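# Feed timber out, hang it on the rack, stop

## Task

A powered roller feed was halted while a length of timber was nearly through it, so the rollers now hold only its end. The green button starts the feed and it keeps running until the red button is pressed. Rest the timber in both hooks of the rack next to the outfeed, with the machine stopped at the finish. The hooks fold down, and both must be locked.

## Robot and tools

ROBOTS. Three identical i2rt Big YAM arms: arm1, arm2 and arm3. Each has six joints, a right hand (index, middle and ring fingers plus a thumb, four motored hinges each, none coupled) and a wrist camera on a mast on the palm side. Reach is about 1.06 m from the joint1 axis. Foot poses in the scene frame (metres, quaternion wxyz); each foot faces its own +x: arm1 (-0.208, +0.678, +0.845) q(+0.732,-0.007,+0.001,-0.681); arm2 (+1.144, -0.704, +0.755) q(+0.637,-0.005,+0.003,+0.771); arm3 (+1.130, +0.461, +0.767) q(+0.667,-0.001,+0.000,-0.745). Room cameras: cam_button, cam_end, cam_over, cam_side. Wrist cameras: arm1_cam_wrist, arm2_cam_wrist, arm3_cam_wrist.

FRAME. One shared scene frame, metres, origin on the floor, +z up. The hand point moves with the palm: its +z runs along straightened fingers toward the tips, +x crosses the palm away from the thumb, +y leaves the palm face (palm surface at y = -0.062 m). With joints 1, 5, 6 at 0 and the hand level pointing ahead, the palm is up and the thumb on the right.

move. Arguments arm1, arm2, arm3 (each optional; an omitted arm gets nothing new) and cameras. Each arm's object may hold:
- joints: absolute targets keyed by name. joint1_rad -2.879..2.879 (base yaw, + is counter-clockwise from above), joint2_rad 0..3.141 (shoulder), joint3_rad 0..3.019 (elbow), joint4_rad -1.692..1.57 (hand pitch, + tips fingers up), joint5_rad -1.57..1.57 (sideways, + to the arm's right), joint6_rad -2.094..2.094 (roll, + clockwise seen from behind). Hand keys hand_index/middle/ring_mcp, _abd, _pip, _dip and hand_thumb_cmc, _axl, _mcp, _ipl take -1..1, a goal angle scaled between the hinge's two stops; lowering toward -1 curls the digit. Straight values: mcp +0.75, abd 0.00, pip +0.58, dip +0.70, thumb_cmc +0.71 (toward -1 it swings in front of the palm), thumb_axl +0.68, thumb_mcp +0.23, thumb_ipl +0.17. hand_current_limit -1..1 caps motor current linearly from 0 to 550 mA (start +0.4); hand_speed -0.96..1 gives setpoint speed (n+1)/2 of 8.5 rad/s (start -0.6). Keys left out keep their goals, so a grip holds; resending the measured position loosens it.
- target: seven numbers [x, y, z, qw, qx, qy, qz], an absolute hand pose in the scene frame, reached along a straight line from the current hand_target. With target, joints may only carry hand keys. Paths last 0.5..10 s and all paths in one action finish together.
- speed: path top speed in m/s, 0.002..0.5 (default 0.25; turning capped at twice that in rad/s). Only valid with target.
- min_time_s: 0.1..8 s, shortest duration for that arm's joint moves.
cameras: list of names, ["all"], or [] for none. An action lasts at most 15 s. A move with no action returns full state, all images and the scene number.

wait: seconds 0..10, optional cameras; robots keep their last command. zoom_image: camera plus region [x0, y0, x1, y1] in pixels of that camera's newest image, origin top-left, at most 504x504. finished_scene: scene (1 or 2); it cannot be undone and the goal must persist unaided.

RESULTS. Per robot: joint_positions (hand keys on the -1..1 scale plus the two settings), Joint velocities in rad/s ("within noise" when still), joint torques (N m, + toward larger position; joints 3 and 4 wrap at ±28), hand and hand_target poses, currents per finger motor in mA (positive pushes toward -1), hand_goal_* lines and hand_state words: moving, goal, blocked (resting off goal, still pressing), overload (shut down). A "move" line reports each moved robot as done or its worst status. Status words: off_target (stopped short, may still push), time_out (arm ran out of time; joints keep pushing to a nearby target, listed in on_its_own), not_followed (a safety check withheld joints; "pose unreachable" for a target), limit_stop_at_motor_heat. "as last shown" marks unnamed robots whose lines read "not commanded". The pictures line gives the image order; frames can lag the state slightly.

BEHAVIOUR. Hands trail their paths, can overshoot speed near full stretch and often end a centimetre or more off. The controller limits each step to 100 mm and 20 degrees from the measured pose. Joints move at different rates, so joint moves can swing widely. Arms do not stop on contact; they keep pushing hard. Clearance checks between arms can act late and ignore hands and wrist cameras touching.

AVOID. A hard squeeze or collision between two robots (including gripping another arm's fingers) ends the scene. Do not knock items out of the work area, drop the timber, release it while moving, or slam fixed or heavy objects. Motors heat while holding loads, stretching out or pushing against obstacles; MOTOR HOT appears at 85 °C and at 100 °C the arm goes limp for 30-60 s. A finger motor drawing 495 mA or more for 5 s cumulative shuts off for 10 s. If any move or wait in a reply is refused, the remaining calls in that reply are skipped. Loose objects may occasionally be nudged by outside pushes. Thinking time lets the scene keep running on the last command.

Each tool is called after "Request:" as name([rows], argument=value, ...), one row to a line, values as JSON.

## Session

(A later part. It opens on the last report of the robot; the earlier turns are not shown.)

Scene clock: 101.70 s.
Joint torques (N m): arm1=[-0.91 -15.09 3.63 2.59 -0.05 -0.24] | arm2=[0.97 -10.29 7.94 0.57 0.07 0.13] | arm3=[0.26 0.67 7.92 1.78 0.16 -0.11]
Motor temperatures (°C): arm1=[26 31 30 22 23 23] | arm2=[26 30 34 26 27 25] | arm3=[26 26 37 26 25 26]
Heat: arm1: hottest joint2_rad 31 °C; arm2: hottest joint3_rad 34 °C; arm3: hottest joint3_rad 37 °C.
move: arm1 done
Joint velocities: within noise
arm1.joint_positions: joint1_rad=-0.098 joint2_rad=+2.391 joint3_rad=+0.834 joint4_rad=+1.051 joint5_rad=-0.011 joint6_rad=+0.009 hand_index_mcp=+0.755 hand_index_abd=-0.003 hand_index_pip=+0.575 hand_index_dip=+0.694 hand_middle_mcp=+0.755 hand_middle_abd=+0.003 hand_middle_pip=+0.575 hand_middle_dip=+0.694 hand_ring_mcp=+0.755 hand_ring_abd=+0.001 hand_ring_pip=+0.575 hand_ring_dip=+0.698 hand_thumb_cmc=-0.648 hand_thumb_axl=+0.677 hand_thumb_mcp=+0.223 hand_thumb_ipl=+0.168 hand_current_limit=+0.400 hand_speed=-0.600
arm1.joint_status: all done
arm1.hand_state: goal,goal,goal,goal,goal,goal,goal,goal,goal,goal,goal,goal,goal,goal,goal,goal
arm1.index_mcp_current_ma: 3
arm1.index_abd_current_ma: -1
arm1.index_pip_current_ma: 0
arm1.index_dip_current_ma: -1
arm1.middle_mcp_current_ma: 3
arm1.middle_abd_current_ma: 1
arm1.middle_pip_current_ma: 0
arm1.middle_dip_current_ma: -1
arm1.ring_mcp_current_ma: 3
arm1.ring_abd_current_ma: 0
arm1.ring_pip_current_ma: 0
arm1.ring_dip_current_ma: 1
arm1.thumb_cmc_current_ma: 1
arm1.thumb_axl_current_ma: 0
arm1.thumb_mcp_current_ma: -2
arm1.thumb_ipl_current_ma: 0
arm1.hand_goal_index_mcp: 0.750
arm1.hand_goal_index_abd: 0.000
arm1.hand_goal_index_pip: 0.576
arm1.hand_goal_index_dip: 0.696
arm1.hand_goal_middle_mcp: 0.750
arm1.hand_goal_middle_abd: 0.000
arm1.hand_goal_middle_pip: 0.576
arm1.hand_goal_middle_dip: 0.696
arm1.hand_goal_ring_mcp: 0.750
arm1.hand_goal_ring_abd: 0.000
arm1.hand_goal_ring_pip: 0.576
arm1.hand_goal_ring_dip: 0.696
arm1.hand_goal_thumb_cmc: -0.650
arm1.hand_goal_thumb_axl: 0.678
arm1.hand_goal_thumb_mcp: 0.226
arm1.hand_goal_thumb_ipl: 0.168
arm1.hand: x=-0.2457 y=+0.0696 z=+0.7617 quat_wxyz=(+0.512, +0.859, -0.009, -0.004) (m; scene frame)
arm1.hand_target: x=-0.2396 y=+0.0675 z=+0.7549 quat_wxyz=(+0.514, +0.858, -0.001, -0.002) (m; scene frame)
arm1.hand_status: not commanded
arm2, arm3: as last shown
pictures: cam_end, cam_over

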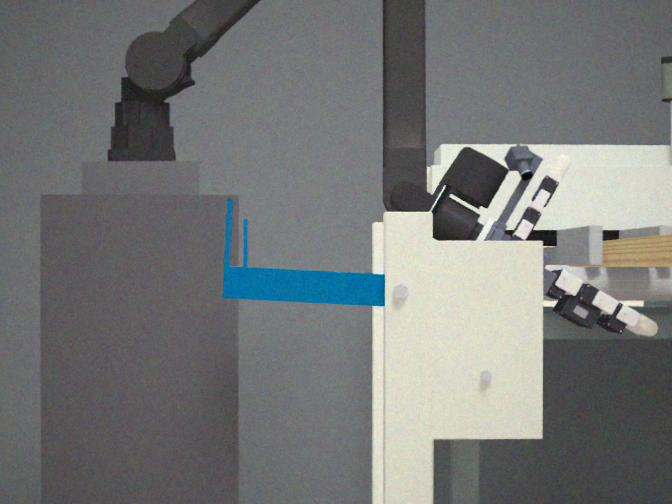

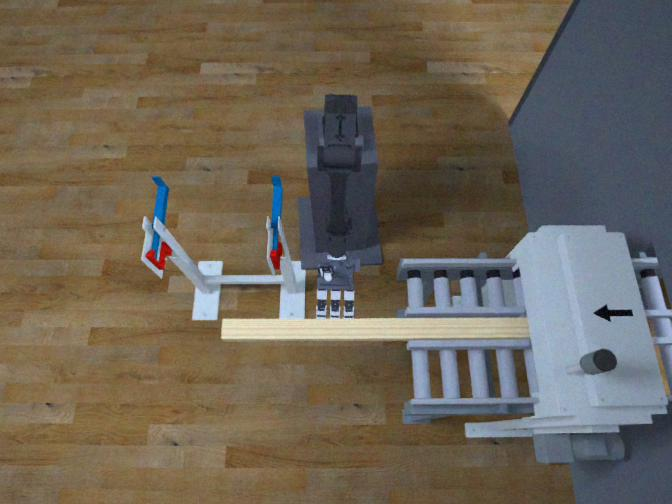

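Request:
move(arm1={"joints":{"joint1_rad":-0.04,"joint2_rad":2.68,"joint3_rad":1.0735,"joint4_rad":1.34,"joint5_rad":0.04,"joint6_rad":0.0},"min_time_s":1.8})

Request:
move(arm1={"joints":{"joint1_rad":-0.04,"joint2_rad":2.82,"joint3_rad":1.3076,"joint4_rad":1.489,"joint5_rad":0.04,"joint6_rad":0.0},"min_time_s":1.5}, cameras=["cam_end","cam_over","arm1_cam_wrist"])

Request:
zoom_image(camera="cam_end", region=[460, 130, 672, 350])

Scene clock: 105.63 s.
Joint torques (N m): arm1=[-0.85 -16.97 3.28 2.69 0.23 -0.22] | arm2=[0.91 -10.29 7.95 0.58 0.07 0.13] | arm3=[0.32 0.62 7.92 1.78 0.16 -0.1]
Motor temperatures (°C): arm1=[26 31 30 22 23 23] | arm2=[26 30 34 26 27 25] | arm3=[26 26 37 26 25 26]
Heat: arm1: hottest joint2_rad 31 °C; arm2: hottest joint3_rad 34 °C; arm3: hottest joint3_rad 37 °C.
move: arm1 done
Joint velocities: within noise
arm1.joint_positions: joint1_rad=-0.048 joint2_rad=+2.653 joint3_rad=+1.060 joint4_rad=+1.323 joint5_rad=+0.036 joint6_rad=+0.009 hand_index_mcp=+0.756 hand_index_abd=-0.003 hand_index_pip=+0.576 hand_index_dip=+0.694 hand_middle_mcp=+0.756 hand_middle_abd=+0.003 hand_middle_pip=+0.576 hand_middle_dip=+0.694 hand_ring_mcp=+0.756 hand_ring_abd=+0.001 hand_ring_pip=+0.576 hand_ring_dip=+0.698 hand_thumb_cmc=-0.648 hand_thumb_axl=+0.677 hand_thumb_mcp=+0.223 hand_thumb_ipl=+0.168 hand_current_limit=+0.400 hand_speed=-0.600
arm1.joint_status: all done
arm1.hand_state: goal,goal,goal,goal,goal,goal,goal,goal,goal,goal,goal,goal,goal,goal,goal,goal
arm1.index_mcp_current_ma: 4
arm1.index_abd_current_ma: -1
arm1.index_pip_current_ma: 0
arm1.index_dip_current_ma: -1
arm1.middle_mcp_current_ma: 4
arm1.middle_abd_current_ma: 1
arm1.middle_pip_current_ma: 0
arm1.middle_dip_current_ma: -1
arm1.ring_mcp_current_ma: 4
arm1.ring_abd_current_ma: 0
arm1.ring_pip_current_ma: 0
arm1.ring_dip_current_ma: 1
arm1.thumb_cmc_current_ma: 0
arm1.thumb_axl_current_ma: 0
arm1.thumb_mcp_current_ma: -2
arm1.thumb_ipl_current_ma: 0
arm1.hand_goal_index_mcp: 0.750
arm1.hand_goal_index_abd: 0.000
arm1.hand_goal_index_pip: 0.576
arm1.hand_goal_index_dip: 0.696
arm1.hand_goal_middle_mcp: 0.750
arm1.hand_goal_middle_abd: 0.000
arm1.hand_goal_middle_pip: 0.576
arm1.hand_goal_middle_dip: 0.696
arm1.hand_goal_ring_mcp: 0.750
arm1.hand_goal_ring_abd: 0.000
arm1.hand_goal_ring_pip: 0.576
arm1.hand_goal_ring_dip: 0.696
arm1.hand_goal_thumb_cmc: -0.650
arm1.hand_goal_thumb_axl: 0.678
arm1.hand_goal_thumb_mcp: 0.226
arm1.hand_goal_thumb_ipl: 0.168
arm1.hand: x=-0.2228 y=+0.0365 z=+0.7329 quat_wxyz=(+0.609, +0.793, -0.001, -0.008) (m; scene frame)
arm1.hand_target: x=-0.2180 y=+0.0387 z=+0.7239 quat_wxyz=(+0.610, +0.792, +0.004, -0.010) (m; scene frame)
arm1.hand_status: not commanded
arm2.joint_positions: joint1_rad=+0.425 joint2_rad=+1.494 joint3_rad=+1.295 joint4_rad=-1.356 joint5_rad=+0.006 joint6_rad=+0.615 hand_index_mcp=+0.754 hand_index_abd=+0.000 hand_index_pip=+0.577 hand_index_dip=+0.696 hand_middle_mcp=-0.460 hand_middle_abd=+0.000 hand_middle_pip=-0.496 hand_middle_dip=+0.696 hand_ring_mcp=-0.464 hand_ring_abd=+0.000 hand_ring_pip=-0.497 hand_ring_dip=+0.696 hand_thumb_cmc=+0.714 hand_thumb_axl=+0.677 hand_thumb_mcp=+0.223 hand_thumb_ipl=+0.168 hand_current_limit=+0.400 hand_speed=-0.600
arm2.joint_status: not commanded
arm2.hand_state: goal,goal,goal,goal,blocked,goal,goal,goal,goal,goal,goal,goal,goal,goal,goal,goal
arm2.index_mcp_current_ma: 0
arm2.index_abd_current_ma: 0
arm2.index_pip_current_ma: 0
arm2.index_dip_current_ma: 0
arm2.middle_mcp_current_ma: 16
arm2.middle_abd_current_ma: 0
arm2.middle_pip_current_ma: 1
arm2.middle_dip_current_ma: 0
arm2.ring_mcp_current_ma: 11
arm2.ring_abd_current_ma: 0
arm2.ring_pip_current_ma: 1
arm2.ring_dip_current_ma: 0
arm2.thumb_cmc_current_ma: 0
arm2.thumb_axl_current_ma: 0
arm2.thumb_mcp_current_ma: -1
arm2.thumb_ipl_current_ma: 0
arm2.hand_goal_index_mcp: 0.754
arm2.hand_goal_index_abd: 0.000
arm2.hand_goal_index_pip: 0.576
arm2.hand_goal_index_dip: 0.696
arm2.hand_goal_middle_mcp: -0.480
arm2.hand_goal_middle_abd: 0.000
arm2.hand_goal_middle_pip: -0.500
arm2.hand_goal_middle_dip: 0.696
arm2.hand_goal_ring_mcp: -0.480
arm2.hand_goal_ring_abd: 0.000
arm2.hand_goal_ring_pip: -0.500
arm2.hand_goal_ring_dip: 0.696
arm2.hand_goal_thumb_cmc: 0.714
arm2.hand_goal_thumb_axl: 0.678
arm2.hand_goal_thumb_mcp: 0.226
arm2.hand_goal_thumb_ipl: 0.168
arm2.hand: x=+0.9143 y=-0.2571 z=+0.9404 quat_wxyz=(+0.000, +0.001, +1.000, +0.002) (m; scene frame)
arm2.hand_target: x=+0.9090 y=-0.2592 z=+0.9331 quat_wxyz=(+0.000, +0.000, +1.000, +0.000) (m; scene frame)
arm2.hand_status: not commanded
arm3: as last shown
pictures: none

Scene clock: 107.57 s.
Joint torques (N m): arm1=[-1.08 -18.43 4.29 2.7 0.21 -0.24] | arm2=[0.91 -10.23 7.94 0.58 0.07 0.13] | arm3=[0.21 0.56 7.94 1.78 0.16 -0.11]
Motor temperatures (°C): arm1=[26 31 30 22 23 23] | arm2=[26 30 34 26 27 25] | arm3=[26 26 37 26 25 26]
Heat: arm1: hottest joint2_rad 31 °C; arm2: hottest joint3_rad 34 °C; arm3: hottest joint3_rad 37 °C.
move: arm1 done
Joint velocities: within noise
arm1.joint_positions: joint1_rad=-0.048 joint2_rad=+2.789 joint3_rad=+1.290 joint4_rad=+1.472 joint5_rad=+0.037 joint6_rad=+0.009 hand_index_mcp=+0.757 hand_index_abd=-0.003 hand_index_pip=+0.576 hand_index_dip=+0.694 hand_middle_mcp=+0.757 hand_middle_abd=+0.003 hand_middle_pip=+0.576 hand_middle_dip=+0.694 hand_ring_mcp=+0.757 hand_ring_abd=+0.001 hand_ring_pip=+0.576 hand_ring_dip=+0.698 hand_thumb_cmc=-0.648 hand_thumb_axl=+0.677 hand_thumb_mcp=+0.223 hand_thumb_ipl=+0.168 hand_current_limit=+0.400 hand_speed=-0.600
arm1.joint_status: all done
arm1.hand_state: goal,goal,goal,goal,goal,goal,goal,goal,goal,goal,goal,goal,goal,goal,goal,goal
arm1.index_mcp_current_ma: 4
arm1.index_abd_current_ma: -1
arm1.index_pip_current_ma: 0
arm1.index_dip_current_ma: -1
arm1.middle_mcp_current_ma: 4
arm1.middle_abd_current_ma: 1
arm1.middle_pip_current_ma: 0
arm1.middle_dip_current_ma: -1
arm1.ring_mcp_current_ma: 4
arm1.ring_abd_current_ma: 0
arm1.ring_pip_current_ma: 0
arm1.ring_dip_current_ma: 1
arm1.thumb_cmc_current_ma: 0
arm1.thumb_axl_current_ma: 0
arm1.thumb_mcp_current_ma: -1
arm1.thumb_ipl_current_ma: 0
arm1.hand_goal_index_mcp: 0.750
arm1.hand_goal_index_abd: 0.000
arm1.hand_goal_index_pip: 0.576
arm1.hand_goal_index_dip: 0.696
arm1.hand_goal_middle_mcp: 0.750
arm1.hand_goal_middle_abd: 0.000
arm1.hand_goal_middle_pip: 0.576
arm1.hand_goal_middle_dip: 0.696
arm1.hand_goal_ring_mcp: 0.750
arm1.hand_goal_ring_abd: 0.000
arm1.hand_goal_ring_pip: 0.576
arm1.hand_goal_ring_dip: 0.696
arm1.hand_goal_thumb_cmc: -0.650
arm1.hand_goal_thumb_axl: 0.678
arm1.hand_goal_thumb_mcp: 0.226
arm1.hand_goal_thumb_ipl: 0.168
arm1.hand: x=-0.2218 y=-0.0005 z=+0.7457 quat_wxyz=(+0.701, +0.713, -0.003, -0.005) (m; scene frame)
arm1.hand_target: x=-0.2167 y=+0.0030 z=+0.7343 quat_wxyz=(+0.702, +0.712, +0.001, -0.006) (m; scene frame)
arm1.hand_status: not commanded
arm2, arm3: as last shown
pictures: arm1_cam_wrist, cam_end, cam_over
camera_calibration:
arm1_cam_wrist: T_world_to_cam=[[-0.75275, -0.00643858, 0.658275, -0.625429], [-0.446881, 0.739254, -0.503786, 0.228381], [-0.483389, -0.673396, -0.559351, 0.434873], [0, 0, 0, 1]] pos_world=[-0.158519, 0.119983, 0.770006]

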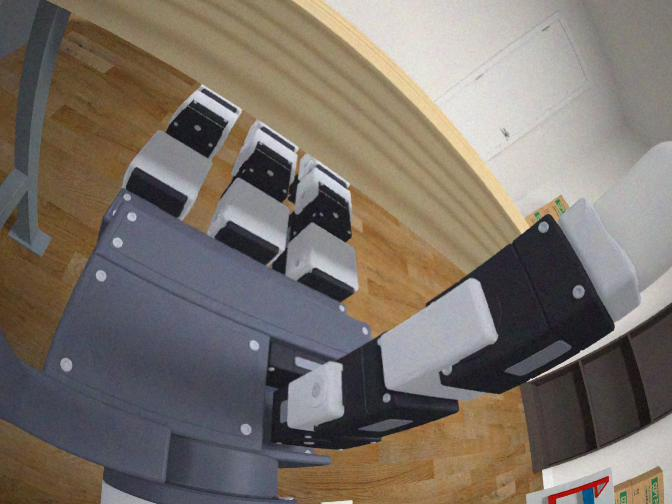

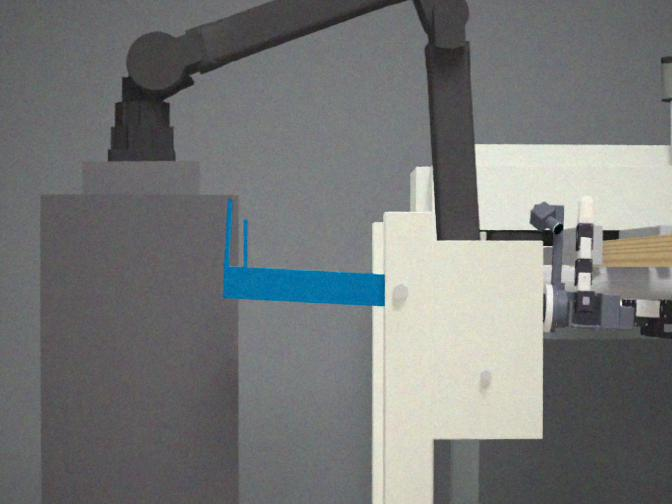

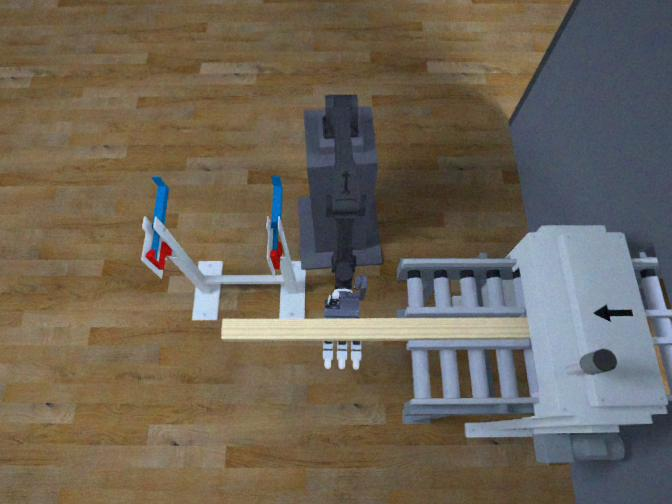

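Scaled by 2.291.

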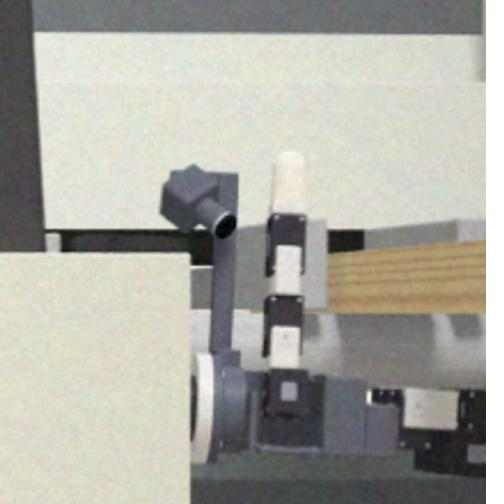

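Request:
move(arm1={"target":[-0.212,-0.053,0.760,0.7071,0.7071,0,0],"speed":0.1}, cameras=["cam_over","arm1_cam_wrist"])

Scene clock: 111.97 s.
Joint torques (N m): arm1=[-0.97 -23.06 5.57 1.73 0.11 -0.14] | arm2=[0.97 -10.23 7.94 0.58 0.07 0.13] | arm3=[0.15 0.67 7.91 1.78 0.16 -0.1]
Motor temperatures (°C): arm1=[26 31 30 23 23 23] | arm2=[26 30 34 26 27 25] | arm3=[26 26 37 26 25 26]
Heat: arm1: hottest joint2_rad 31 °C; arm2: hottest joint3_rad 34 °C; arm3: hottest joint3_rad 37 °C.
move: arm1 off_target
Joint velocities: within noise
arm1.joint_positions: joint1_rad=-0.044 joint2_rad=+2.789 joint3_rad=+1.406 joint4_rad=+1.357 joint5_rad=+0.037 joint6_rad=+0.009 hand_index_mcp=+0.757 hand_index_abd=-0.003 hand_index_pip=+0.576 hand_index_dip=+0.694 hand_middle_mcp=+0.757 hand_middle_abd=+0.003 hand_middle_pip=+0.576 hand_middle_dip=+0.694 hand_ring_mcp=+0.757 hand_ring_abd=+0.001 hand_ring_pip=+0.576 hand_ring_dip=+0.698 hand_thumb_cmc=-0.648 hand_thumb_axl=+0.677 hand_thumb_mcp=+0.224 hand_thumb_ipl=+0.168 hand_current_limit=+0.400 hand_speed=-0.600
arm1.joint_status: not commanded
arm1.hand_state: goal,goal,goal,goal,goal,goal,goal,goal,goal,goal,goal,goal,goal,goal,goal,goal
arm1.index_mcp_current_ma: 5
arm1.index_abd_current_ma: -1
arm1.index_pip_current_ma: 0
arm1.index_dip_current_ma: -1
arm1.middle_mcp_current_ma: 5
arm1.middle_abd_current_ma: 1
arm1.middle_pip_current_ma: 0
arm1.middle_dip_current_ma: -1
arm1.ring_mcp_current_ma: 5
arm1.ring_abd_current_ma: 0
arm1.ring_pip_current_ma: 0
arm1.ring_dip_current_ma: 1
arm1.thumb_cmc_current_ma: 0
arm1.thumb_axl_current_ma: 0
arm1.thumb_mcp_current_ma: -1
arm1.thumb_ipl_current_ma: 0
arm1.hand_goal_index_mcp: 0.750
arm1.hand_goal_index_abd: 0.000
arm1.hand_goal_index_pip: 0.576
arm1.hand_goal_index_dip: 0.696
arm1.hand_goal_middle_mcp: 0.750
arm1.hand_goal_middle_abd: 0.000
arm1.hand_goal_middle_pip: 0.576
arm1.hand_goal_middle_dip: 0.696
arm1.hand_goal_ring_mcp: 0.750
arm1.hand_goal_ring_abd: 0.000
arm1.hand_goal_ring_pip: 0.576
arm1.hand_goal_ring_dip: 0.696
arm1.hand_goal_thumb_cmc: -0.650
arm1.hand_goal_thumb_axl: 0.678
arm1.hand_goal_thumb_mcp: 0.226
arm1.hand_goal_thumb_ipl: 0.168
arm1.hand: x=-0.2179 y=-0.0442 z=+0.7519 quat_wxyz=(+0.701, +0.713, -0.002, -0.004) (m; scene frame)
arm1.hand_target: x=-0.2121 y=-0.0526 z=+0.7602 quat_wxyz=(+0.707, +0.707, +0.000, +0.000) (m; scene frame)
arm1.hand_status: off_target (0.013 m and 1.1 deg from the pose sent, 0.055 m and 1.2 deg at the start)
arm2: as last shown
arm3.joint_positions: joint1_rad=+0.322 joint2_rad=+0.623 joint3_rad=+1.437 joint4_rad=-1.384 joint5_rad=-0.052 joint6_rad=+1.150 hand_index_mcp=+0.754 hand_index_abd=+0.000 hand_index_pip=+0.577 hand_index_dip=+0.696 hand_middle_mcp=+0.754 hand_middle_abd=+0.000 hand_middle_pip=+0.577 hand_middle_dip=+0.696 hand_ring_mcp=+0.754 hand_ring_abd=+0.000 hand_ring_pip=+0.577 hand_ring_dip=+0.696 hand_thumb_cmc=+0.714 hand_thumb_axl=+0.677 hand_thumb_mcp=+0.226 hand_thumb_ipl=+0.168 hand_current_limit=+0.400 hand_speed=-0.600
arm3.joint_status: not commanded
arm3.hand_state: goal,goal,goal,goal,goal,goal,goal,goal,goal,goal,goal,goal,goal,goal,goal,goal
arm3.index_mcp_current_ma: 0
arm3.index_abd_current_ma: 1
arm3.index_pip_current_ma: 1
arm3.index_dip_current_ma: 0
arm3.middle_mcp_current_ma: 0
arm3.middle_abd_current_ma: 1
arm3.middle_pip_current_ma: 1
arm3.middle_dip_current_ma: 0
arm3.ring_mcp_current_ma: 0
arm3.ring_abd_current_ma: 1
arm3.ring_pip_current_ma: 1
arm3.ring_dip_current_ma: 0
arm3.thumb_cmc_current_ma: 0
arm3.thumb_axl_current_ma: -2
arm3.thumb_mcp_current_ma: 0
arm3.thumb_ipl_current_ma: -1
arm3.hand_goal_index_mcp: 0.754
arm3.hand_goal_index_abd: 0.000
arm3.hand_goal_index_pip: 0.576
arm3.hand_goal_index_dip: 0.696
arm3.hand_goal_middle_mcp: 0.754
arm3.hand_goal_middle_abd: 0.000
arm3.hand_goal_middle_pip: 0.576
arm3.hand_goal_middle_dip: 0.696
arm3.hand_goal_ring_mcp: 0.754
arm3.hand_goal_ring_abd: 0.000
arm3.hand_goal_ring_pip: 0.576
arm3.hand_goal_ring_dip: 0.696
arm3.hand_goal_thumb_cmc: 0.714
arm3.hand_goal_thumb_axl: 0.678
arm3.hand_goal_thumb_mcp: 0.226
arm3.hand_goal_thumb_ipl: 0.168
arm3.hand: x=+1.1033 y=+0.2139 z=+1.3272 quat_wxyz=(+0.359, +0.788, -0.385, +0.319) (m; scene frame)
arm3.hand_target: x=+1.1029 y=+0.2163 z=+1.3382 quat_wxyz=(+0.368, +0.782, -0.382, +0.326) (m; scene frame)
arm3.hand_status: not commanded
pictures: arm1_cam_wrist, cam_over
camera_calibration:
arm1_cam_wrist: T_world_to_cam=[[-0.752729, -0.00913622, 0.658268, -0.626874], [-0.449722, 0.737368, -0.504022, 0.264986], [-0.480781, -0.675429, -0.559147, 0.411155], [0, 0, 0, 1]] pos_world=[-0.15502, 0.0765865, 0.776106]

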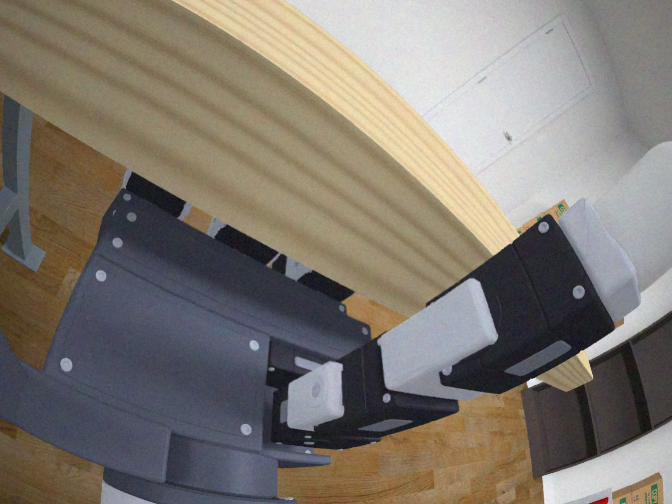

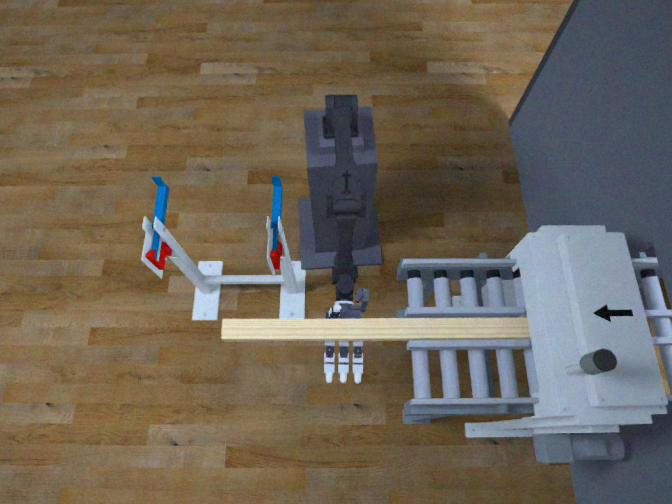

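Request:
move(arm1={"target":[-0.210,-0.062,0.788,0.7071,0.7071,0,0],"speed":0.06,"joints":{"hand_index_mcp":-0.3,"hand_middle_mcp":-0.3,"hand_ring_mcp":-0.3,"hand_index_pip":0.2,"hand_middle_pip":0.2,"hand_ring_pip":0.2,"hand_index_dip":0.5,"hand_middle_dip":0.5,"hand_ring_dip":0.5}}, cameras=["cam_over","arm1_cam_wrist","cam_end"])

Request:
zoom_image(camera="cam_end", region=[520, 180, 672, 330])

Scene clock: 113.83 s.
Joint torques (N m): arm1=[-0.85 -23.47 4.07 2 0.16 -0.19] | arm2=[0.91 -10.29 7.94 0.57 0.07 0.13] | arm3=[0.26 0.56 7.92 1.8 0.16 -0.11]
Motor temperatures (°C): arm1=[26 31 30 23 23 23] | arm2=[26 30 34 26 27 25] | arm3=[26 26 37 26 25 26]
Heat: arm1: hottest joint2_rad 31 °C; arm2: hottest joint3_rad 34 °C; arm3: hottest joint3_rad 37 °C.
move: arm1 off_target
Joint velocities: within noise
arm1.joint_positions: joint1_rad=-0.041 joint2_rad=+2.729 joint3_rad=+1.406 joint4_rad=+1.307 joint5_rad=+0.037 joint6_rad=+0.015 hand_index_mcp=-0.187 hand_index_abd=-0.003 hand_index_pip=+0.202 hand_index_dip=+0.502 hand_middle_mcp=-0.220 hand_middle_abd=+0.003 hand_middle_pip=+0.202 hand_middle_dip=+0.502 hand_ring_mcp=-0.250 hand_ring_abd=+0.001 hand_ring_pip=+0.203 hand_ring_dip=+0.502 hand_thumb_cmc=-0.647 hand_thumb_axl=+0.669 hand_thumb_mcp=+0.248 hand_thumb_ipl=+0.168 hand_current_limit=+0.400 hand_speed=-0.600
arm1.joint_status: hand_index_mcp off_target (ended at -0.187, target -0.300); hand_middle_mcp off_target (ended at -0.220, target -0.300); hand_ring_mcp off_target (ended at -0.250, target -0.300); the others done
arm1.hand_state: blocked,goal,goal,goal,blocked,goal,goal,goal,blocked,goal,goal,goal,goal,goal,blocked,goal
arm1.index_mcp_current_ma: 335
arm1.index_abd_current_ma: -1
arm1.index_pip_current_ma: 1
arm1.index_dip_current_ma: 1
arm1.middle_mcp_current_ma: 197
arm1.middle_abd_current_ma: 1
arm1.middle_pip_current_ma: 1
arm1.middle_dip_current_ma: 1
arm1.ring_mcp_current_ma: 94
arm1.ring_abd_current_ma: 0
arm1.ring_pip_current_ma: 1
arm1.ring_dip_current_ma: 1
arm1.thumb_cmc_current_ma: 1
arm1.thumb_axl_current_ma: -9
arm1.thumb_mcp_current_ma: 37
arm1.thumb_ipl_current_ma: 0
arm1.hand_goal_index_mcp: -0.300
arm1.hand_goal_index_abd: 0.000
arm1.hand_goal_index_pip: 0.200
arm1.hand_goal_index_dip: 0.500
arm1.hand_goal_middle_mcp: -0.300
arm1.hand_goal_middle_abd: 0.000
arm1.hand_goal_middle_pip: 0.200
arm1.hand_goal_middle_dip: 0.500
arm1.hand_goal_ring_mcp: -0.300
arm1.hand_goal_ring_abd: 0.000
arm1.hand_goal_ring_pip: 0.200
arm1.hand_goal_ring_dip: 0.500
arm1.hand_goal_thumb_cmc: -0.650
arm1.hand_goal_thumb_axl: 0.678
arm1.hand_goal_thumb_mcp: 0.226
arm1.hand_goal_thumb_ipl: 0.168
arm1.hand: x=-0.2157 y=-0.0608 z=+0.7819 quat_wxyz=(+0.705, +0.710, -0.003, +0.000) (m; scene frame)
arm1.hand_target: x=-0.2099 y=-0.0620 z=+0.7881 quat_wxyz=(+0.707, +0.707, +0.000, +0.000) (m; scene frame)
arm1.hand_status: done (0.008 m and 0.6 deg from the pose sent, 0.041 m and 1.1 deg at the start)
arm2, arm3: as last shown
pictures: arm1_cam_wrist, cam_end, cam_over
camera_calibration:
arm1_cam_wrist: T_world_to_cam=[[-0.757361, -0.00407494, 0.652984, -0.641801], [-0.447802, 0.73105, -0.51482, 0.301745], [-0.475266, -0.682312, -0.555493, 0.41563], [0, 0, 0, 1]] pos_world=[-0.153418, 0.0603837, 0.80531]

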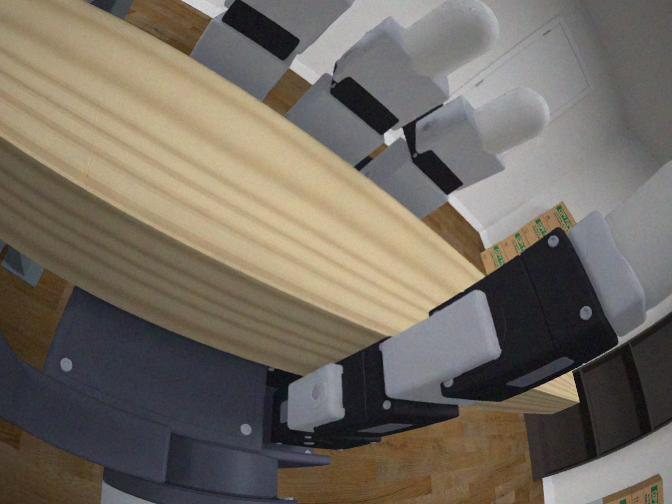

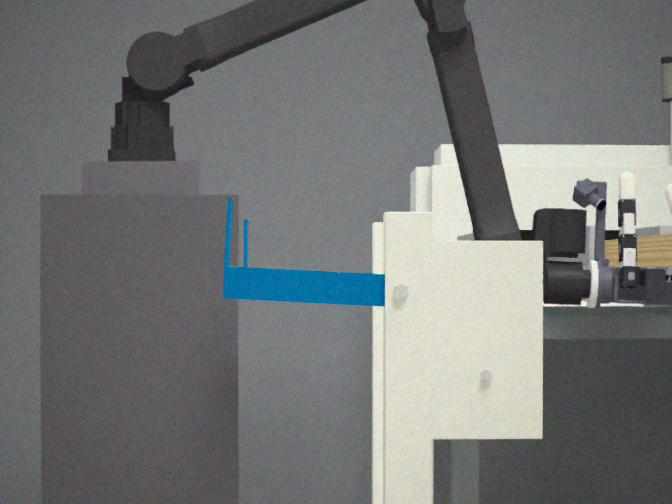

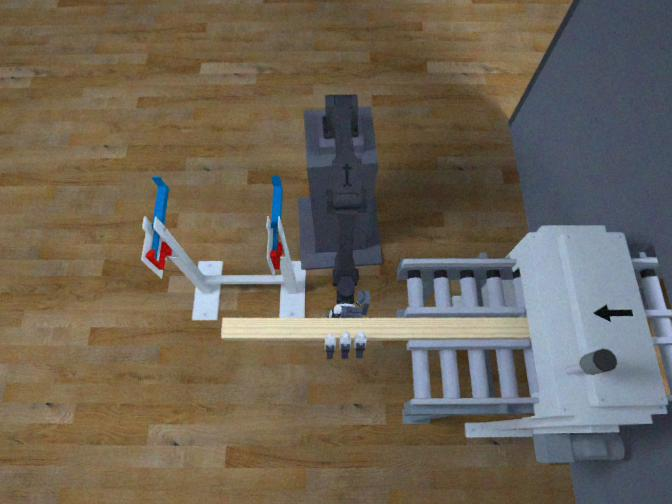

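Scaled by 3.316.

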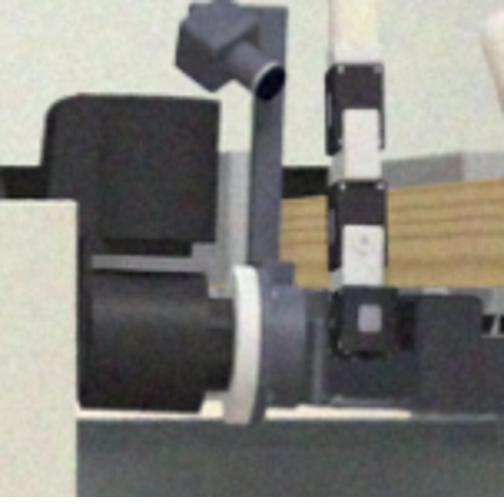

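Request:
move(arm1={"joints":{"hand_index_mcp":0.0,"hand_middle_mcp":0.0,"hand_ring_mcp":0.0}}, cameras=["cam_over","cam_side","arm1_cam_wrist"])

Request:
zoom_image(camera="cam_over", region=[210, 290, 290, 360])

Request:
zoom_image(camera="cam_side", region=[70, 290, 170, 360])

Scene clock: 117.00 s.
Joint torques (N m): arm1=[-1.03 -23.77 4.12 2.02 0.16 -0.2] | arm2=[0.91 -10.29 7.94 0.57 0.07 0.13] | arm3=[0.21 0.56 7.95 1.78 0.16 -0.11]
Motor temperatures (°C): arm1=[26 31 29 23 23 23] | arm2=[26 30 34 26 27 25] | arm3=[26 26 37 26 25 26]
Heat: arm1: hottest joint2_rad 31 °C; arm2: hottest joint3_rad 34 °C; arm3: hottest joint3_rad 37 °C.
move: arm1 done
Joint velocities: within noise
arm1.joint_positions: joint1_rad=-0.041 joint2_rad=+2.729 joint3_rad=+1.406 joint4_rad=+1.307 joint5_rad=+0.037 joint6_rad=+0.015 hand_index_mcp=+0.003 hand_index_abd=-0.003 hand_index_pip=+0.202 hand_index_dip=+0.502 hand_middle_mcp=+0.003 hand_middle_abd=+0.003 hand_middle_pip=+0.202 hand_middle_dip=+0.502 hand_ring_mcp=+0.003 hand_ring_abd=+0.001 hand_ring_pip=+0.202 hand_ring_dip=+0.502 hand_thumb_cmc=-0.648 hand_thumb_axl=+0.673 hand_thumb_mcp=+0.235 hand_thumb_ipl=+0.168 hand_current_limit=+0.400 hand_speed=-0.600
arm1.joint_status: all done
arm1.hand_state: goal,goal,goal,goal,goal,goal,goal,goal,goal,goal,goal,goal,goal,goal,goal,goal
arm1.index_mcp_current_ma: 1
arm1.index_abd_current_ma: -1
arm1.index_pip_current_ma: 1
arm1.index_dip_current_ma: 1
arm1.middle_mcp_current_ma: 1
arm1.middle_abd_current_ma: 1
arm1.middle_pip_current_ma: 1
arm1.middle_dip_current_ma: 1
arm1.ring_mcp_current_ma: 1
arm1.ring_abd_current_ma: 0
arm1.ring_pip_current_ma: 1
arm1.ring_dip_current_ma: 1
arm1.thumb_cmc_current_ma: 1
arm1.thumb_axl_current_ma: -3
arm1.thumb_mcp_current_ma: 8
arm1.thumb_ipl_current_ma: 0
arm1.hand_goal_index_mcp: 0.000
arm1.hand_goal_index_abd: 0.000
arm1.hand_goal_index_pip: 0.200
arm1.hand_goal_index_dip: 0.500
arm1.hand_goal_middle_mcp: 0.000
arm1.hand_goal_middle_abd: 0.000
arm1.hand_goal_middle_pip: 0.200
arm1.hand_goal_middle_dip: 0.500
arm1.hand_goal_ring_mcp: 0.000
arm1.hand_goal_ring_abd: 0.000
arm1.hand_goal_ring_pip: 0.200
arm1.hand_goal_ring_dip: 0.500
arm1.hand_goal_thumb_cmc: -0.650
arm1.hand_goal_thumb_axl: 0.678
arm1.hand_goal_thumb_mcp: 0.226
arm1.hand_goal_thumb_ipl: 0.168
arm1.hand: x=-0.2157 y=-0.0608 z=+0.7819 quat_wxyz=(+0.705, +0.710, -0.003, +0.000) (m; scene frame)
arm1.hand_target: x=-0.2099 y=-0.0620 z=+0.7881 quat_wxyz=(+0.707, +0.707, +0.000, +0.000) (m; scene frame)
arm1.hand_status: not commanded
arm2, arm3: as last shown
pictures: arm1_cam_wrist, cam_over, cam_side
camera_calibration:
arm1_cam_wrist: T_world_to_cam=[[-0.757361, -0.00407494, 0.652984, -0.641801], [-0.447802, 0.73105, -0.51482, 0.301745], [-0.475266, -0.682312, -0.555493, 0.41563], [0, 0, 0, 1]] pos_world=[-0.153418, 0.0603837, 0.80531]

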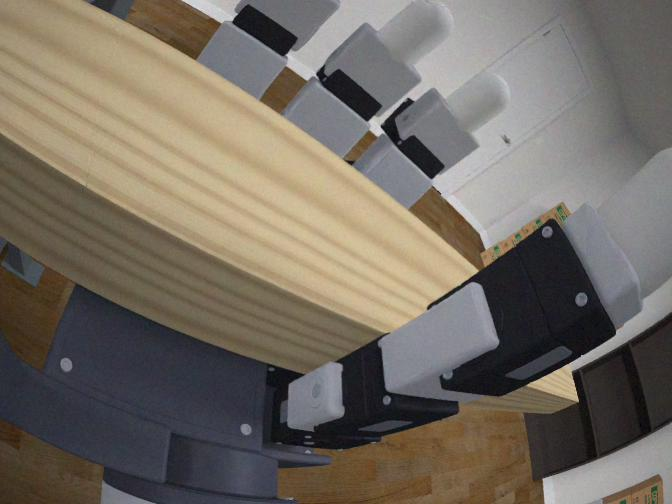

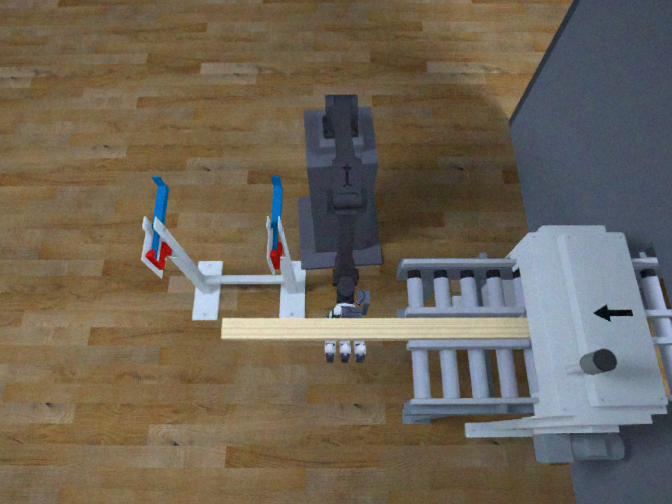

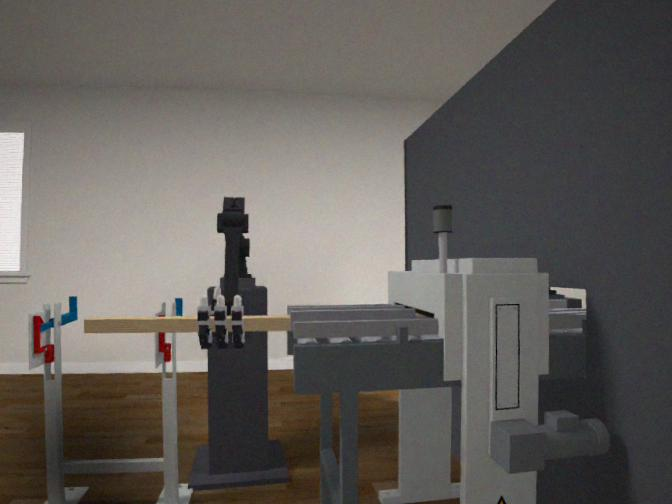

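Scaled by 6.300.

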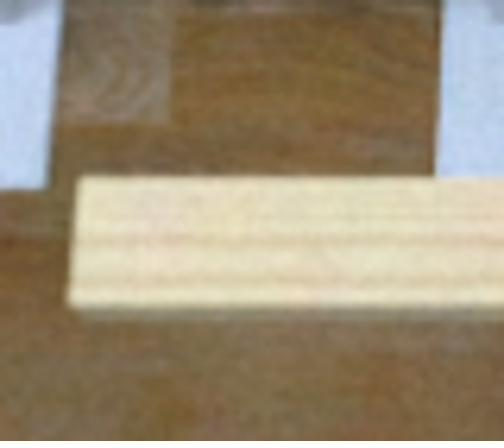

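Scaled by 5.040.

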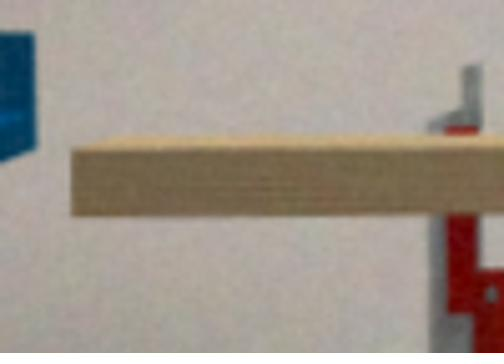

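Request:
move(arm1={"target":[-0.210,-0.0565,0.789,0.7071,0.7071,0,0],"speed":0.05})

Request:
move(arm2={"target":[0.909,-0.2592,0.908,0,0,1,0],"speed":0.08}, cameras=["cam_button","cam_over"])

Request:
zoom_image(camera="cam_button", region=[380, 130, 500, 320])

Scene clock: 120.43 s.
Joint torques (N m): arm1=[-0.79 -23.77 3.74 2.51 0.18 -0.2] | arm2=[0.91 -10.29 7.95 0.57 0.07 0.13] | arm3=[0.21 0.62 7.95 1.78 0.17 -0.1]
Motor temperatures (°C): arm1=[26 31 29 23 23 23] | arm2=[26 30 34 26 27 25] | arm3=[26 26 37 26 25 26]
Heat: arm1: hottest joint2_rad 31 °C; arm2: hottest joint3_rad 34 °C; arm3: hottest joint3_rad 37 °C.
move: arm1 off_target
Joint velocities: arm1=[-0.005 -0.044 -0.017 -0.017 -0.037 -0.037] | arm2=[within noise] | arm3=[within noise]
arm1.joint_positions: joint1_rad=-0.041 joint2_rad=+2.725 joint3_rad=+1.391 joint4_rad=+1.307 joint5_rad=+0.037 joint6_rad=+0.015 hand_index_mcp=+0.003 hand_index_abd=-0.003 hand_index_pip=+0.202 hand_index_dip=+0.502 hand_middle_mcp=+0.003 hand_middle_abd=+0.003 hand_middle_pip=+0.202 hand_middle_dip=+0.502 hand_ring_mcp=+0.003 hand_ring_abd=+0.001 hand_ring_pip=+0.202 hand_ring_dip=+0.502 hand_thumb_cmc=-0.648 hand_thumb_axl=+0.676 hand_thumb_mcp=+0.228 hand_thumb_ipl=+0.168 hand_current_limit=+0.400 hand_speed=-0.600
arm1.joint_status: not commanded
arm1.hand_state: goal,goal,goal,goal,goal,goal,goal,goal,goal,goal,goal,goal,goal,goal,goal,goal
arm1.index_mcp_current_ma: 1
arm1.index_abd_current_ma: -1
arm1.index_pip_current_ma: 1
arm1.index_dip_current_ma: 1
arm1.middle_mcp_current_ma: 1
arm1.middle_abd_current_ma: 1
arm1.middle_pip_current_ma: 1
arm1.middle_dip_current_ma: 1
arm1.ring_mcp_current_ma: 1
arm1.ring_abd_current_ma: 0
arm1.ring_pip_current_ma: 1
arm1.ring_dip_current_ma: 1
arm1.thumb_cmc_current_ma: 1
arm1.thumb_axl_current_ma: -1
arm1.thumb_mcp_current_ma: 1
arm1.thumb_ipl_current_ma: 0
arm1.hand_goal_index_mcp: 0.000
arm1.hand_goal_index_abd: 0.000
arm1.hand_goal_index_pip: 0.200
arm1.hand_goal_index_dip: 0.500
arm1.hand_goal_middle_mcp: 0.000
arm1.hand_goal_middle_abd: 0.000
arm1.hand_goal_middle_pip: 0.200
arm1.hand_goal_middle_dip: 0.500
arm1.hand_goal_ring_mcp: 0.000
arm1.hand_goal_ring_abd: 0.000
arm1.hand_goal_ring_pip: 0.200
arm1.hand_goal_ring_dip: 0.500
arm1.hand_goal_thumb_cmc: -0.650
arm1.hand_goal_thumb_axl: 0.678
arm1.hand_goal_thumb_mcp: 0.226
arm1.hand_goal_thumb_ipl: 0.168
arm1.hand: x=-0.2159 y=-0.0571 z=+0.7792 quat_wxyz=(+0.701, +0.714, -0.004, +0.000) (m; scene frame)
arm1.hand_target: x=-0.2100 y=-0.0566 z=+0.7888 quat_wxyz=(+0.707, +0.707, +0.000, +0.000) (m; scene frame)
arm1.hand_status: off_target (0.011 m and 1.1 deg from the pose sent, 0.010 m and 0.6 deg at the start)
arm2, arm3: as last shown
pictures: none

Scene clock: 121.43 s.
Joint torques (N m): arm1=[-0.97 -23.82 3.64 2.52 0.17 -0.2] | arm2=[0.97 -9.11 6.78 1.03 0.04 0.12] | arm3=[0.32 0.62 7.94 1.78 0.16 -0.11]
Motor temperatures (°C): arm1=[26 32 29 23 23 23] | arm2=[26 30 34 26 27 25] | arm3=[26 26 37 26 25 26]
Heat: arm1: hottest joint2_rad 32 °C; arm2: hottest joint3_rad 34 °C; arm3: hottest joint3_rad 37 °C.
move: arm2 off_target
Joint velocities: within noise
arm1, arm3: as last shown
arm1.joint_positions: joint1_rad=-0.041 joint2_rad=+2.725 joint3_rad=+1.391 joint4_rad=+1.307 joint5_rad=+0.037 joint6_rad=+0.015 hand_index_mcp=+0.004 hand_index_abd=-0.003 hand_index_pip=+0.202 hand_index_dip=+0.502 hand_middle_mcp=+0.003 hand_middle_abd=+0.003 hand_middle_pip=+0.202 hand_middle_dip=+0.502 hand_ring_mcp=+0.003 hand_ring_abd=+0.001 hand_ring_pip=+0.202 hand_ring_dip=+0.502 hand_thumb_cmc=-0.648 hand_thumb_axl=+0.676 hand_thumb_mcp=+0.228 hand_thumb_ipl=+0.168 hand_current_limit=+0.400 hand_speed=-0.600
arm1.index_mcp_current_ma: 2
arm1.hand: x=-0.2159 y=-0.0572 z=+0.7795 quat_wxyz=(+0.701, +0.713, -0.004, +0.000) (m; scene frame)
arm1.hand_target: x=-0.2100 y=-0.0566 z=+0.7889 quat_wxyz=(+0.707, +0.707, +0.000, +0.000) (m; scene frame)
arm2.joint_positions: joint1_rad=+0.425 joint2_rad=+1.496 joint3_rad=+1.260 joint4_rad=-1.302 joint5_rad=+0.007 joint6_rad=+0.615 hand_index_mcp=+0.766 hand_index_abd=+0.008 hand_index_pip=+0.584 hand_index_dip=+0.700 hand_middle_mcp=-0.460 hand_middle_abd=+0.000 hand_middle_pip=-0.496 hand_middle_dip=+0.696 hand_ring_mcp=-0.464 hand_ring_abd=+0.000 hand_ring_pip=-0.497 hand_ring_dip=+0.696 hand_thumb_cmc=+0.714 hand_thumb_axl=+0.677 hand_thumb_mcp=+0.223 hand_thumb_ipl=+0.168 hand_current_limit=+0.400 hand_speed=-0.600
arm2.joint_status: not commanded
arm2.hand_state: goal,goal,goal,goal,blocked,goal,goal,goal,goal,goal,goal,goal,goal,goal,goal,goal
arm2.index_mcp_current_ma: 6
arm2.index_abd_current_ma: 3
arm2.index_pip_current_ma: 3
arm2.index_dip_current_ma: 1
arm2.middle_mcp_current_ma: 16
arm2.middle_abd_current_ma: 0
arm2.middle_pip_current_ma: 1
arm2.middle_dip_current_ma: 0
arm2.ring_mcp_current_ma: 11
arm2.ring_abd_current_ma: 0
arm2.ring_pip_current_ma: 1
arm2.ring_dip_current_ma: 0
arm2.thumb_cmc_current_ma: 0
arm2.thumb_axl_current_ma: 0
arm2.thumb_mcp_current_ma: -1
arm2.thumb_ipl_current_ma: 0
arm2.hand_goal_index_mcp: 0.754
arm2.hand_goal_index_abd: 0.000
arm2.hand_goal_index_pip: 0.576
arm2.hand_goal_index_dip: 0.696
arm2.hand_goal_middle_mcp: -0.480
arm2.hand_goal_middle_abd: 0.000
arm2.hand_goal_middle_pip: -0.500
arm2.hand_goal_middle_dip: 0.696
arm2.hand_goal_ring_mcp: -0.480
arm2.hand_goal_ring_abd: 0.000
arm2.hand_goal_ring_pip: -0.500
arm2.hand_goal_ring_dip: 0.696
arm2.hand_goal_thumb_cmc: 0.714
arm2.hand_goal_thumb_axl: 0.678
arm2.hand_goal_thumb_mcp: 0.226
arm2.hand_goal_thumb_ipl: 0.168
arm2.hand: x=+0.9135 y=-0.2557 z=+0.9275 quat_wxyz=(-0.005, +0.001, +1.000, +0.010) (m; scene frame)
arm2.hand_target: x=+0.9094 y=-0.2597 z=+0.9085 quat_wxyz=(+0.000, +0.000, +1.000, +0.000) (m; scene frame)
arm2.hand_status: off_target (0.020 m and 1.2 deg from the pose sent, 0.033 m and 0.3 deg at the start)
pictures: cam_button, cam_over

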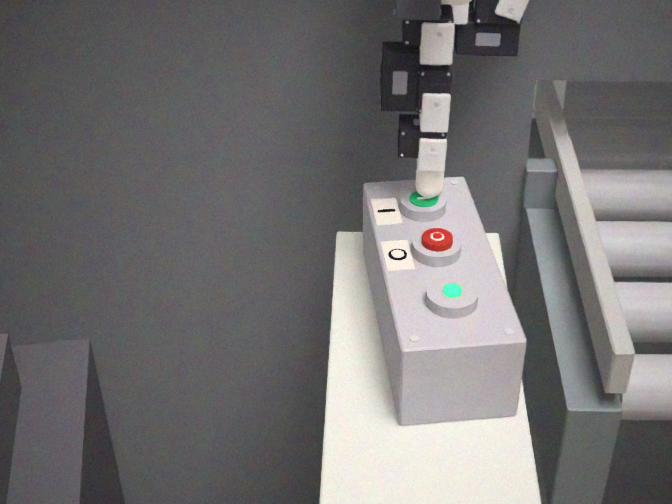

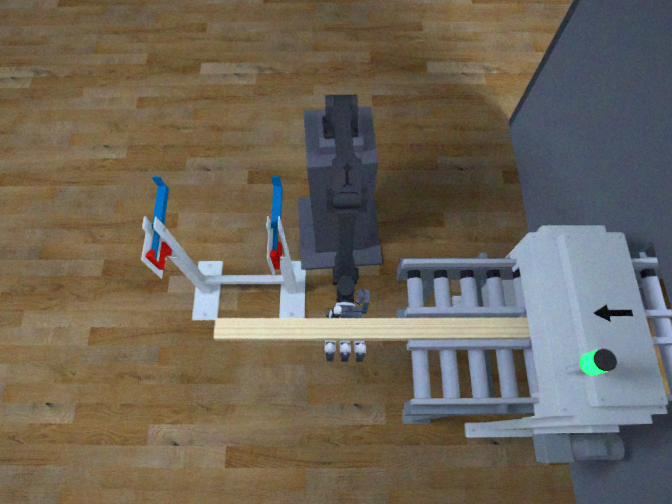

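Scaled by 2.653.

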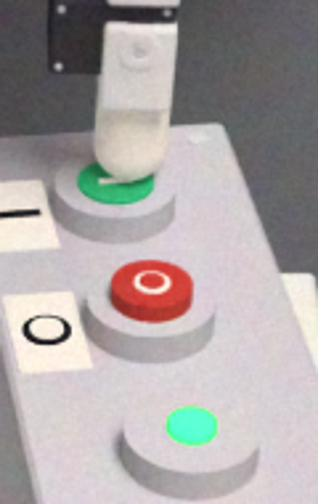

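Request:
move(arm2={"target":[0.909,-0.2592,0.935,0,0,1,0],"speed":0.1}, cameras=["cam_over"])

Request:
move(arm2={"target":[0.968,-0.2535,0.935,0,0,1,0],"speed":0.1}, cameras=["cam_over","cam_button"])

Scene clock: 122.93 s.
Joint torques (N m): arm1=[-0.79 -24.18 4.67 2.58 0.07 -0.46] | arm2=[0.79 -10.58 10.78 -0.54 0.03 0.13] | arm3=[0.21 0.67 7.91 1.78 0.17 -0.11]
Motor temperatures (°C): arm1=[26 32 29 23 23 23] | arm2=[26 30 34 26 27 25] | arm3=[26 26 37 26 25 26]
Heat: arm1: hottest joint2_rad 32 °C; arm2: hottest joint3_rad 34 °C; arm3: hottest joint3_rad 37 °C.
move: arm2 off_target
Joint velocities: within noise
arm1, arm3: as last shown
arm1.joint_positions: joint1_rad=-0.042 joint2_rad=+2.731 joint3_rad=+1.376 joint4_rad=+1.306 joint5_rad=+0.040 joint6_rad=+0.042 hand_index_mcp=+0.011 hand_index_abd=-0.003 hand_index_pip=+0.202 hand_index_dip=+0.502 hand_middle_mcp=+0.004 hand_middle_abd=+0.003 hand_middle_pip=+0.202 hand_middle_dip=+0.502 hand_ring_mcp=+0.004 hand_ring_abd=+0.001 hand_ring_pip=+0.202 hand_ring_dip=+0.502 hand_thumb_cmc=-0.649 hand_thumb_axl=+0.676 hand_thumb_mcp=+0.228 hand_thumb_ipl=+0.168 hand_current_limit=+0.400 hand_speed=-0.600
arm1.index_mcp_current_ma: 9
arm1.middle_mcp_current_ma: 2
arm1.ring_mcp_current_ma: 2
arm1.thumb_cmc_current_ma: 0
arm1.hand: x=-0.2198 y=-0.0515 z=+0.7689 quat_wxyz=(+0.692, +0.721, -0.014, +0.007) (m; scene frame)
arm1.hand_target: x=-0.2099 y=-0.0566 z=+0.7888 quat_wxyz=(+0.707, +0.707, +0.000, +0.000) (m; scene frame)
arm2.joint_positions: joint1_rad=+0.427 joint2_rad=+1.496 joint3_rad=+1.260 joint4_rad=-1.331 joint5_rad=+0.007 joint6_rad=+0.615 hand_index_mcp=+0.734 hand_index_abd=-0.014 hand_index_pip=+0.563 hand_index_dip=+0.689 hand_middle_mcp=-0.460 hand_middle_abd=+0.000 hand_middle_pip=-0.496 hand_middle_dip=+0.696 hand_ring_mcp=-0.464 hand_ring_abd=+0.000 hand_ring_pip=-0.497 hand_ring_dip=+0.696 hand_thumb_cmc=+0.714 hand_thumb_axl=+0.677 hand_thumb_mcp=+0.223 hand_thumb_ipl=+0.168 hand_current_limit=+0.400 hand_speed=-0.600
arm2.joint_status: not commanded
arm2.hand_state: blocked,goal,goal,goal,blocked,goal,goal,goal,goal,goal,goal,goal,goal,goal,goal,goal
arm2.index_mcp_current_ma: -16
arm2.index_abd_current_ma: -6
arm2.index_pip_current_ma: -7
arm2.index_dip_current_ma: -2
arm2.middle_mcp_current_ma: 16
arm2.middle_abd_current_ma: 0
arm2.middle_pip_current_ma: 1
arm2.middle_dip_current_ma: 0
arm2.ring_mcp_current_ma: 11
arm2.ring_abd_current_ma: 0
arm2.ring_pip_current_ma: 1
arm2.ring_dip_current_ma: 0
arm2.thumb_cmc_current_ma: 0
arm2.thumb_axl_current_ma: 0
arm2.thumb_mcp_current_ma: -1
arm2.thumb_ipl_current_ma: 0
arm2.hand_goal_index_mcp: 0.754
arm2.hand_goal_index_abd: 0.000
arm2.hand_goal_index_pip: 0.576
arm2.hand_goal_index_dip: 0.696
arm2.hand_goal_middle_mcp: -0.480
arm2.hand_goal_middle_abd: 0.000
arm2.hand_goal_middle_pip: -0.500
arm2.hand_goal_middle_dip: 0.696
arm2.hand_goal_ring_mcp: -0.480
arm2.hand_goal_ring_abd: 0.000
arm2.hand_goal_ring_pip: -0.500
arm2.hand_goal_ring_dip: 0.696
arm2.hand_goal_thumb_cmc: 0.714
arm2.hand_goal_thumb_axl: 0.678
arm2.hand_goal_thumb_mcp: 0.226
arm2.hand_goal_thumb_ipl: 0.168
arm2.hand: x=+0.9168 y=-0.2620 z=+0.9258 quat_wxyz=(+0.004, +0.000, +1.000, -0.002) (m; scene frame)
arm2.hand_target: x=+0.9092 y=-0.2594 z=+0.9350 quat_wxyz=(+0.000, +0.000, +1.000, +0.000) (m; scene frame)
arm2.hand_status: off_target (0.012 m and 0.5 deg from the pose sent, 0.010 m and 1.2 deg at the start)
pictures: cam_over

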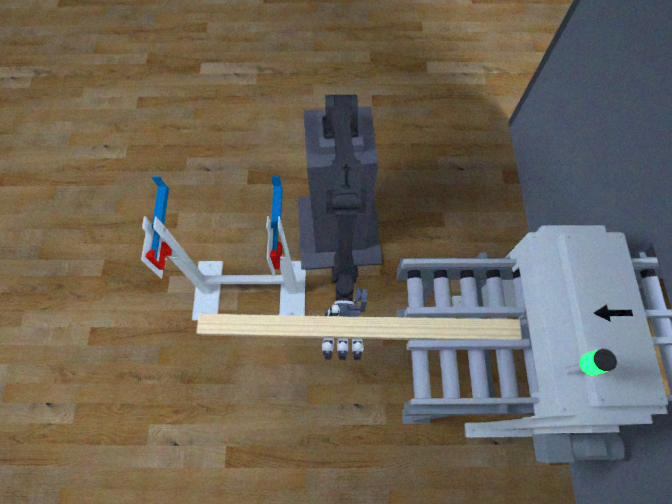

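Scene clock: 124.33 s.
Joint torques (N m): arm1=[-0.85 -24.12 4.64 2.58 0.07 -0.47] | arm2=[-0.85 -12.34 7.69 -0.25 0.26 -0.08] | arm3=[0.26 0.62 7.94 1.8 0.17 -0.1]
Motor temperatures (°C): arm1=[26 32 29 23 23 23] | arm2=[26 30 33 26 27 25] | arm3=[26 26 37 26 25 26]
Heat: arm1: hottest joint2_rad 32 °C; arm2: hottest joint3_rad 33 °C; arm3: hottest joint3_rad 37 °C.
move: arm2 done
Joint velocities: within noise
arm1, arm3: as last shown
arm2.joint_positions: joint1_rad=+0.322 joint2_rad=+1.457 joint3_rad=+1.227 joint4_rad=-1.333 joint5_rad=-0.001 joint6_rad=+0.515 hand_index_mcp=+0.756 hand_index_abd=-0.008 hand_index_pip=+0.577 hand_index_dip=+0.695 hand_middle_mcp=-0.460 hand_middle_abd=+0.000 hand_middle_pip=-0.496 hand_middle_dip=+0.696 hand_ring_mcp=-0.464 hand_ring_abd=+0.000 hand_ring_pip=-0.497 hand_ring_dip=+0.696 hand_thumb_cmc=+0.714 hand_thumb_axl=+0.677 hand_thumb_mcp=+0.223 hand_thumb_ipl=+0.168 hand_current_limit=+0.400 hand_speed=-0.600
arm2.joint_status: not commanded
arm2.hand_state: goal,goal,goal,goal,blocked,goal,goal,goal,goal,goal,goal,goal,goal,goal,goal,goal
arm2.index_mcp_current_ma: 0
arm2.index_abd_current_ma: -3
arm2.index_pip_current_ma: 0
arm2.index_dip_current_ma: 0
arm2.middle_mcp_current_ma: 16
arm2.middle_abd_current_ma: 0
arm2.middle_pip_current_ma: 1
arm2.middle_dip_current_ma: 0
arm2.ring_mcp_current_ma: 11
arm2.ring_abd_current_ma: 0
arm2.ring_pip_current_ma: 1
arm2.ring_dip_current_ma: 0
arm2.thumb_cmc_current_ma: 0
arm2.thumb_axl_current_ma: 0
arm2.thumb_mcp_current_ma: -1
arm2.thumb_ipl_current_ma: 0
arm2.hand_goal_index_mcp: 0.754
arm2.hand_goal_index_abd: 0.000
arm2.hand_goal_index_pip: 0.576
arm2.hand_goal_index_dip: 0.696
arm2.hand_goal_middle_mcp: -0.480
arm2.hand_goal_middle_abd: 0.000
arm2.hand_goal_middle_pip: -0.500
arm2.hand_goal_middle_dip: 0.696
arm2.hand_goal_ring_mcp: -0.480
arm2.hand_goal_ring_abd: 0.000
arm2.hand_goal_ring_pip: -0.500
arm2.hand_goal_ring_dip: 0.696
arm2.hand_goal_thumb_cmc: 0.714
arm2.hand_goal_thumb_axl: 0.678
arm2.hand_goal_thumb_mcp: 0.226
arm2.hand_goal_thumb_ipl: 0.168
arm2.hand: x=+0.9608 y=-0.2502 z=+0.9293 quat_wxyz=(-0.001, +0.002, +1.000, -0.002) (m; scene frame)
arm2.hand_target: x=+0.9679 y=-0.2535 z=+0.9348 quat_wxyz=(+0.000, +0.000, +1.000, +0.000) (m; scene frame)
arm2.hand_status: done (0.010 m and 0.4 deg from the pose sent, 0.053 m and 0.5 deg at the start)
pictures: cam_button, cam_over

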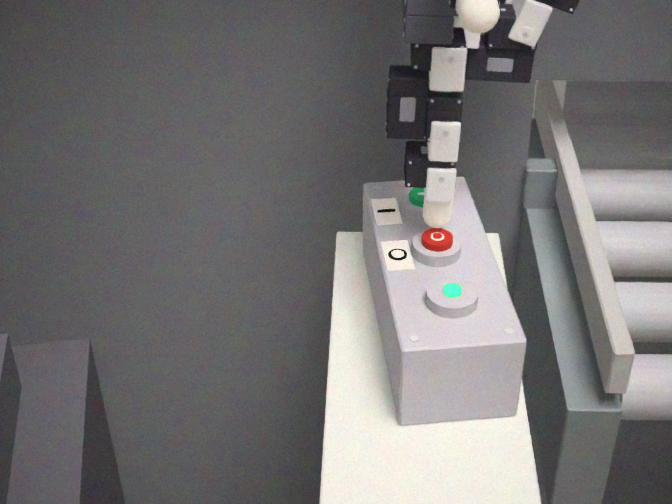

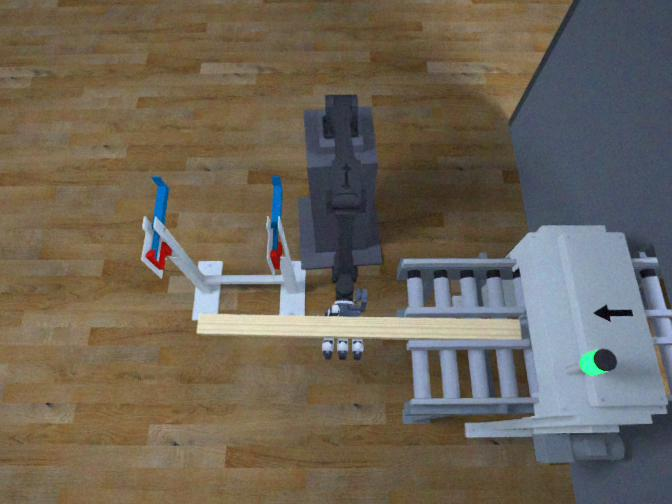

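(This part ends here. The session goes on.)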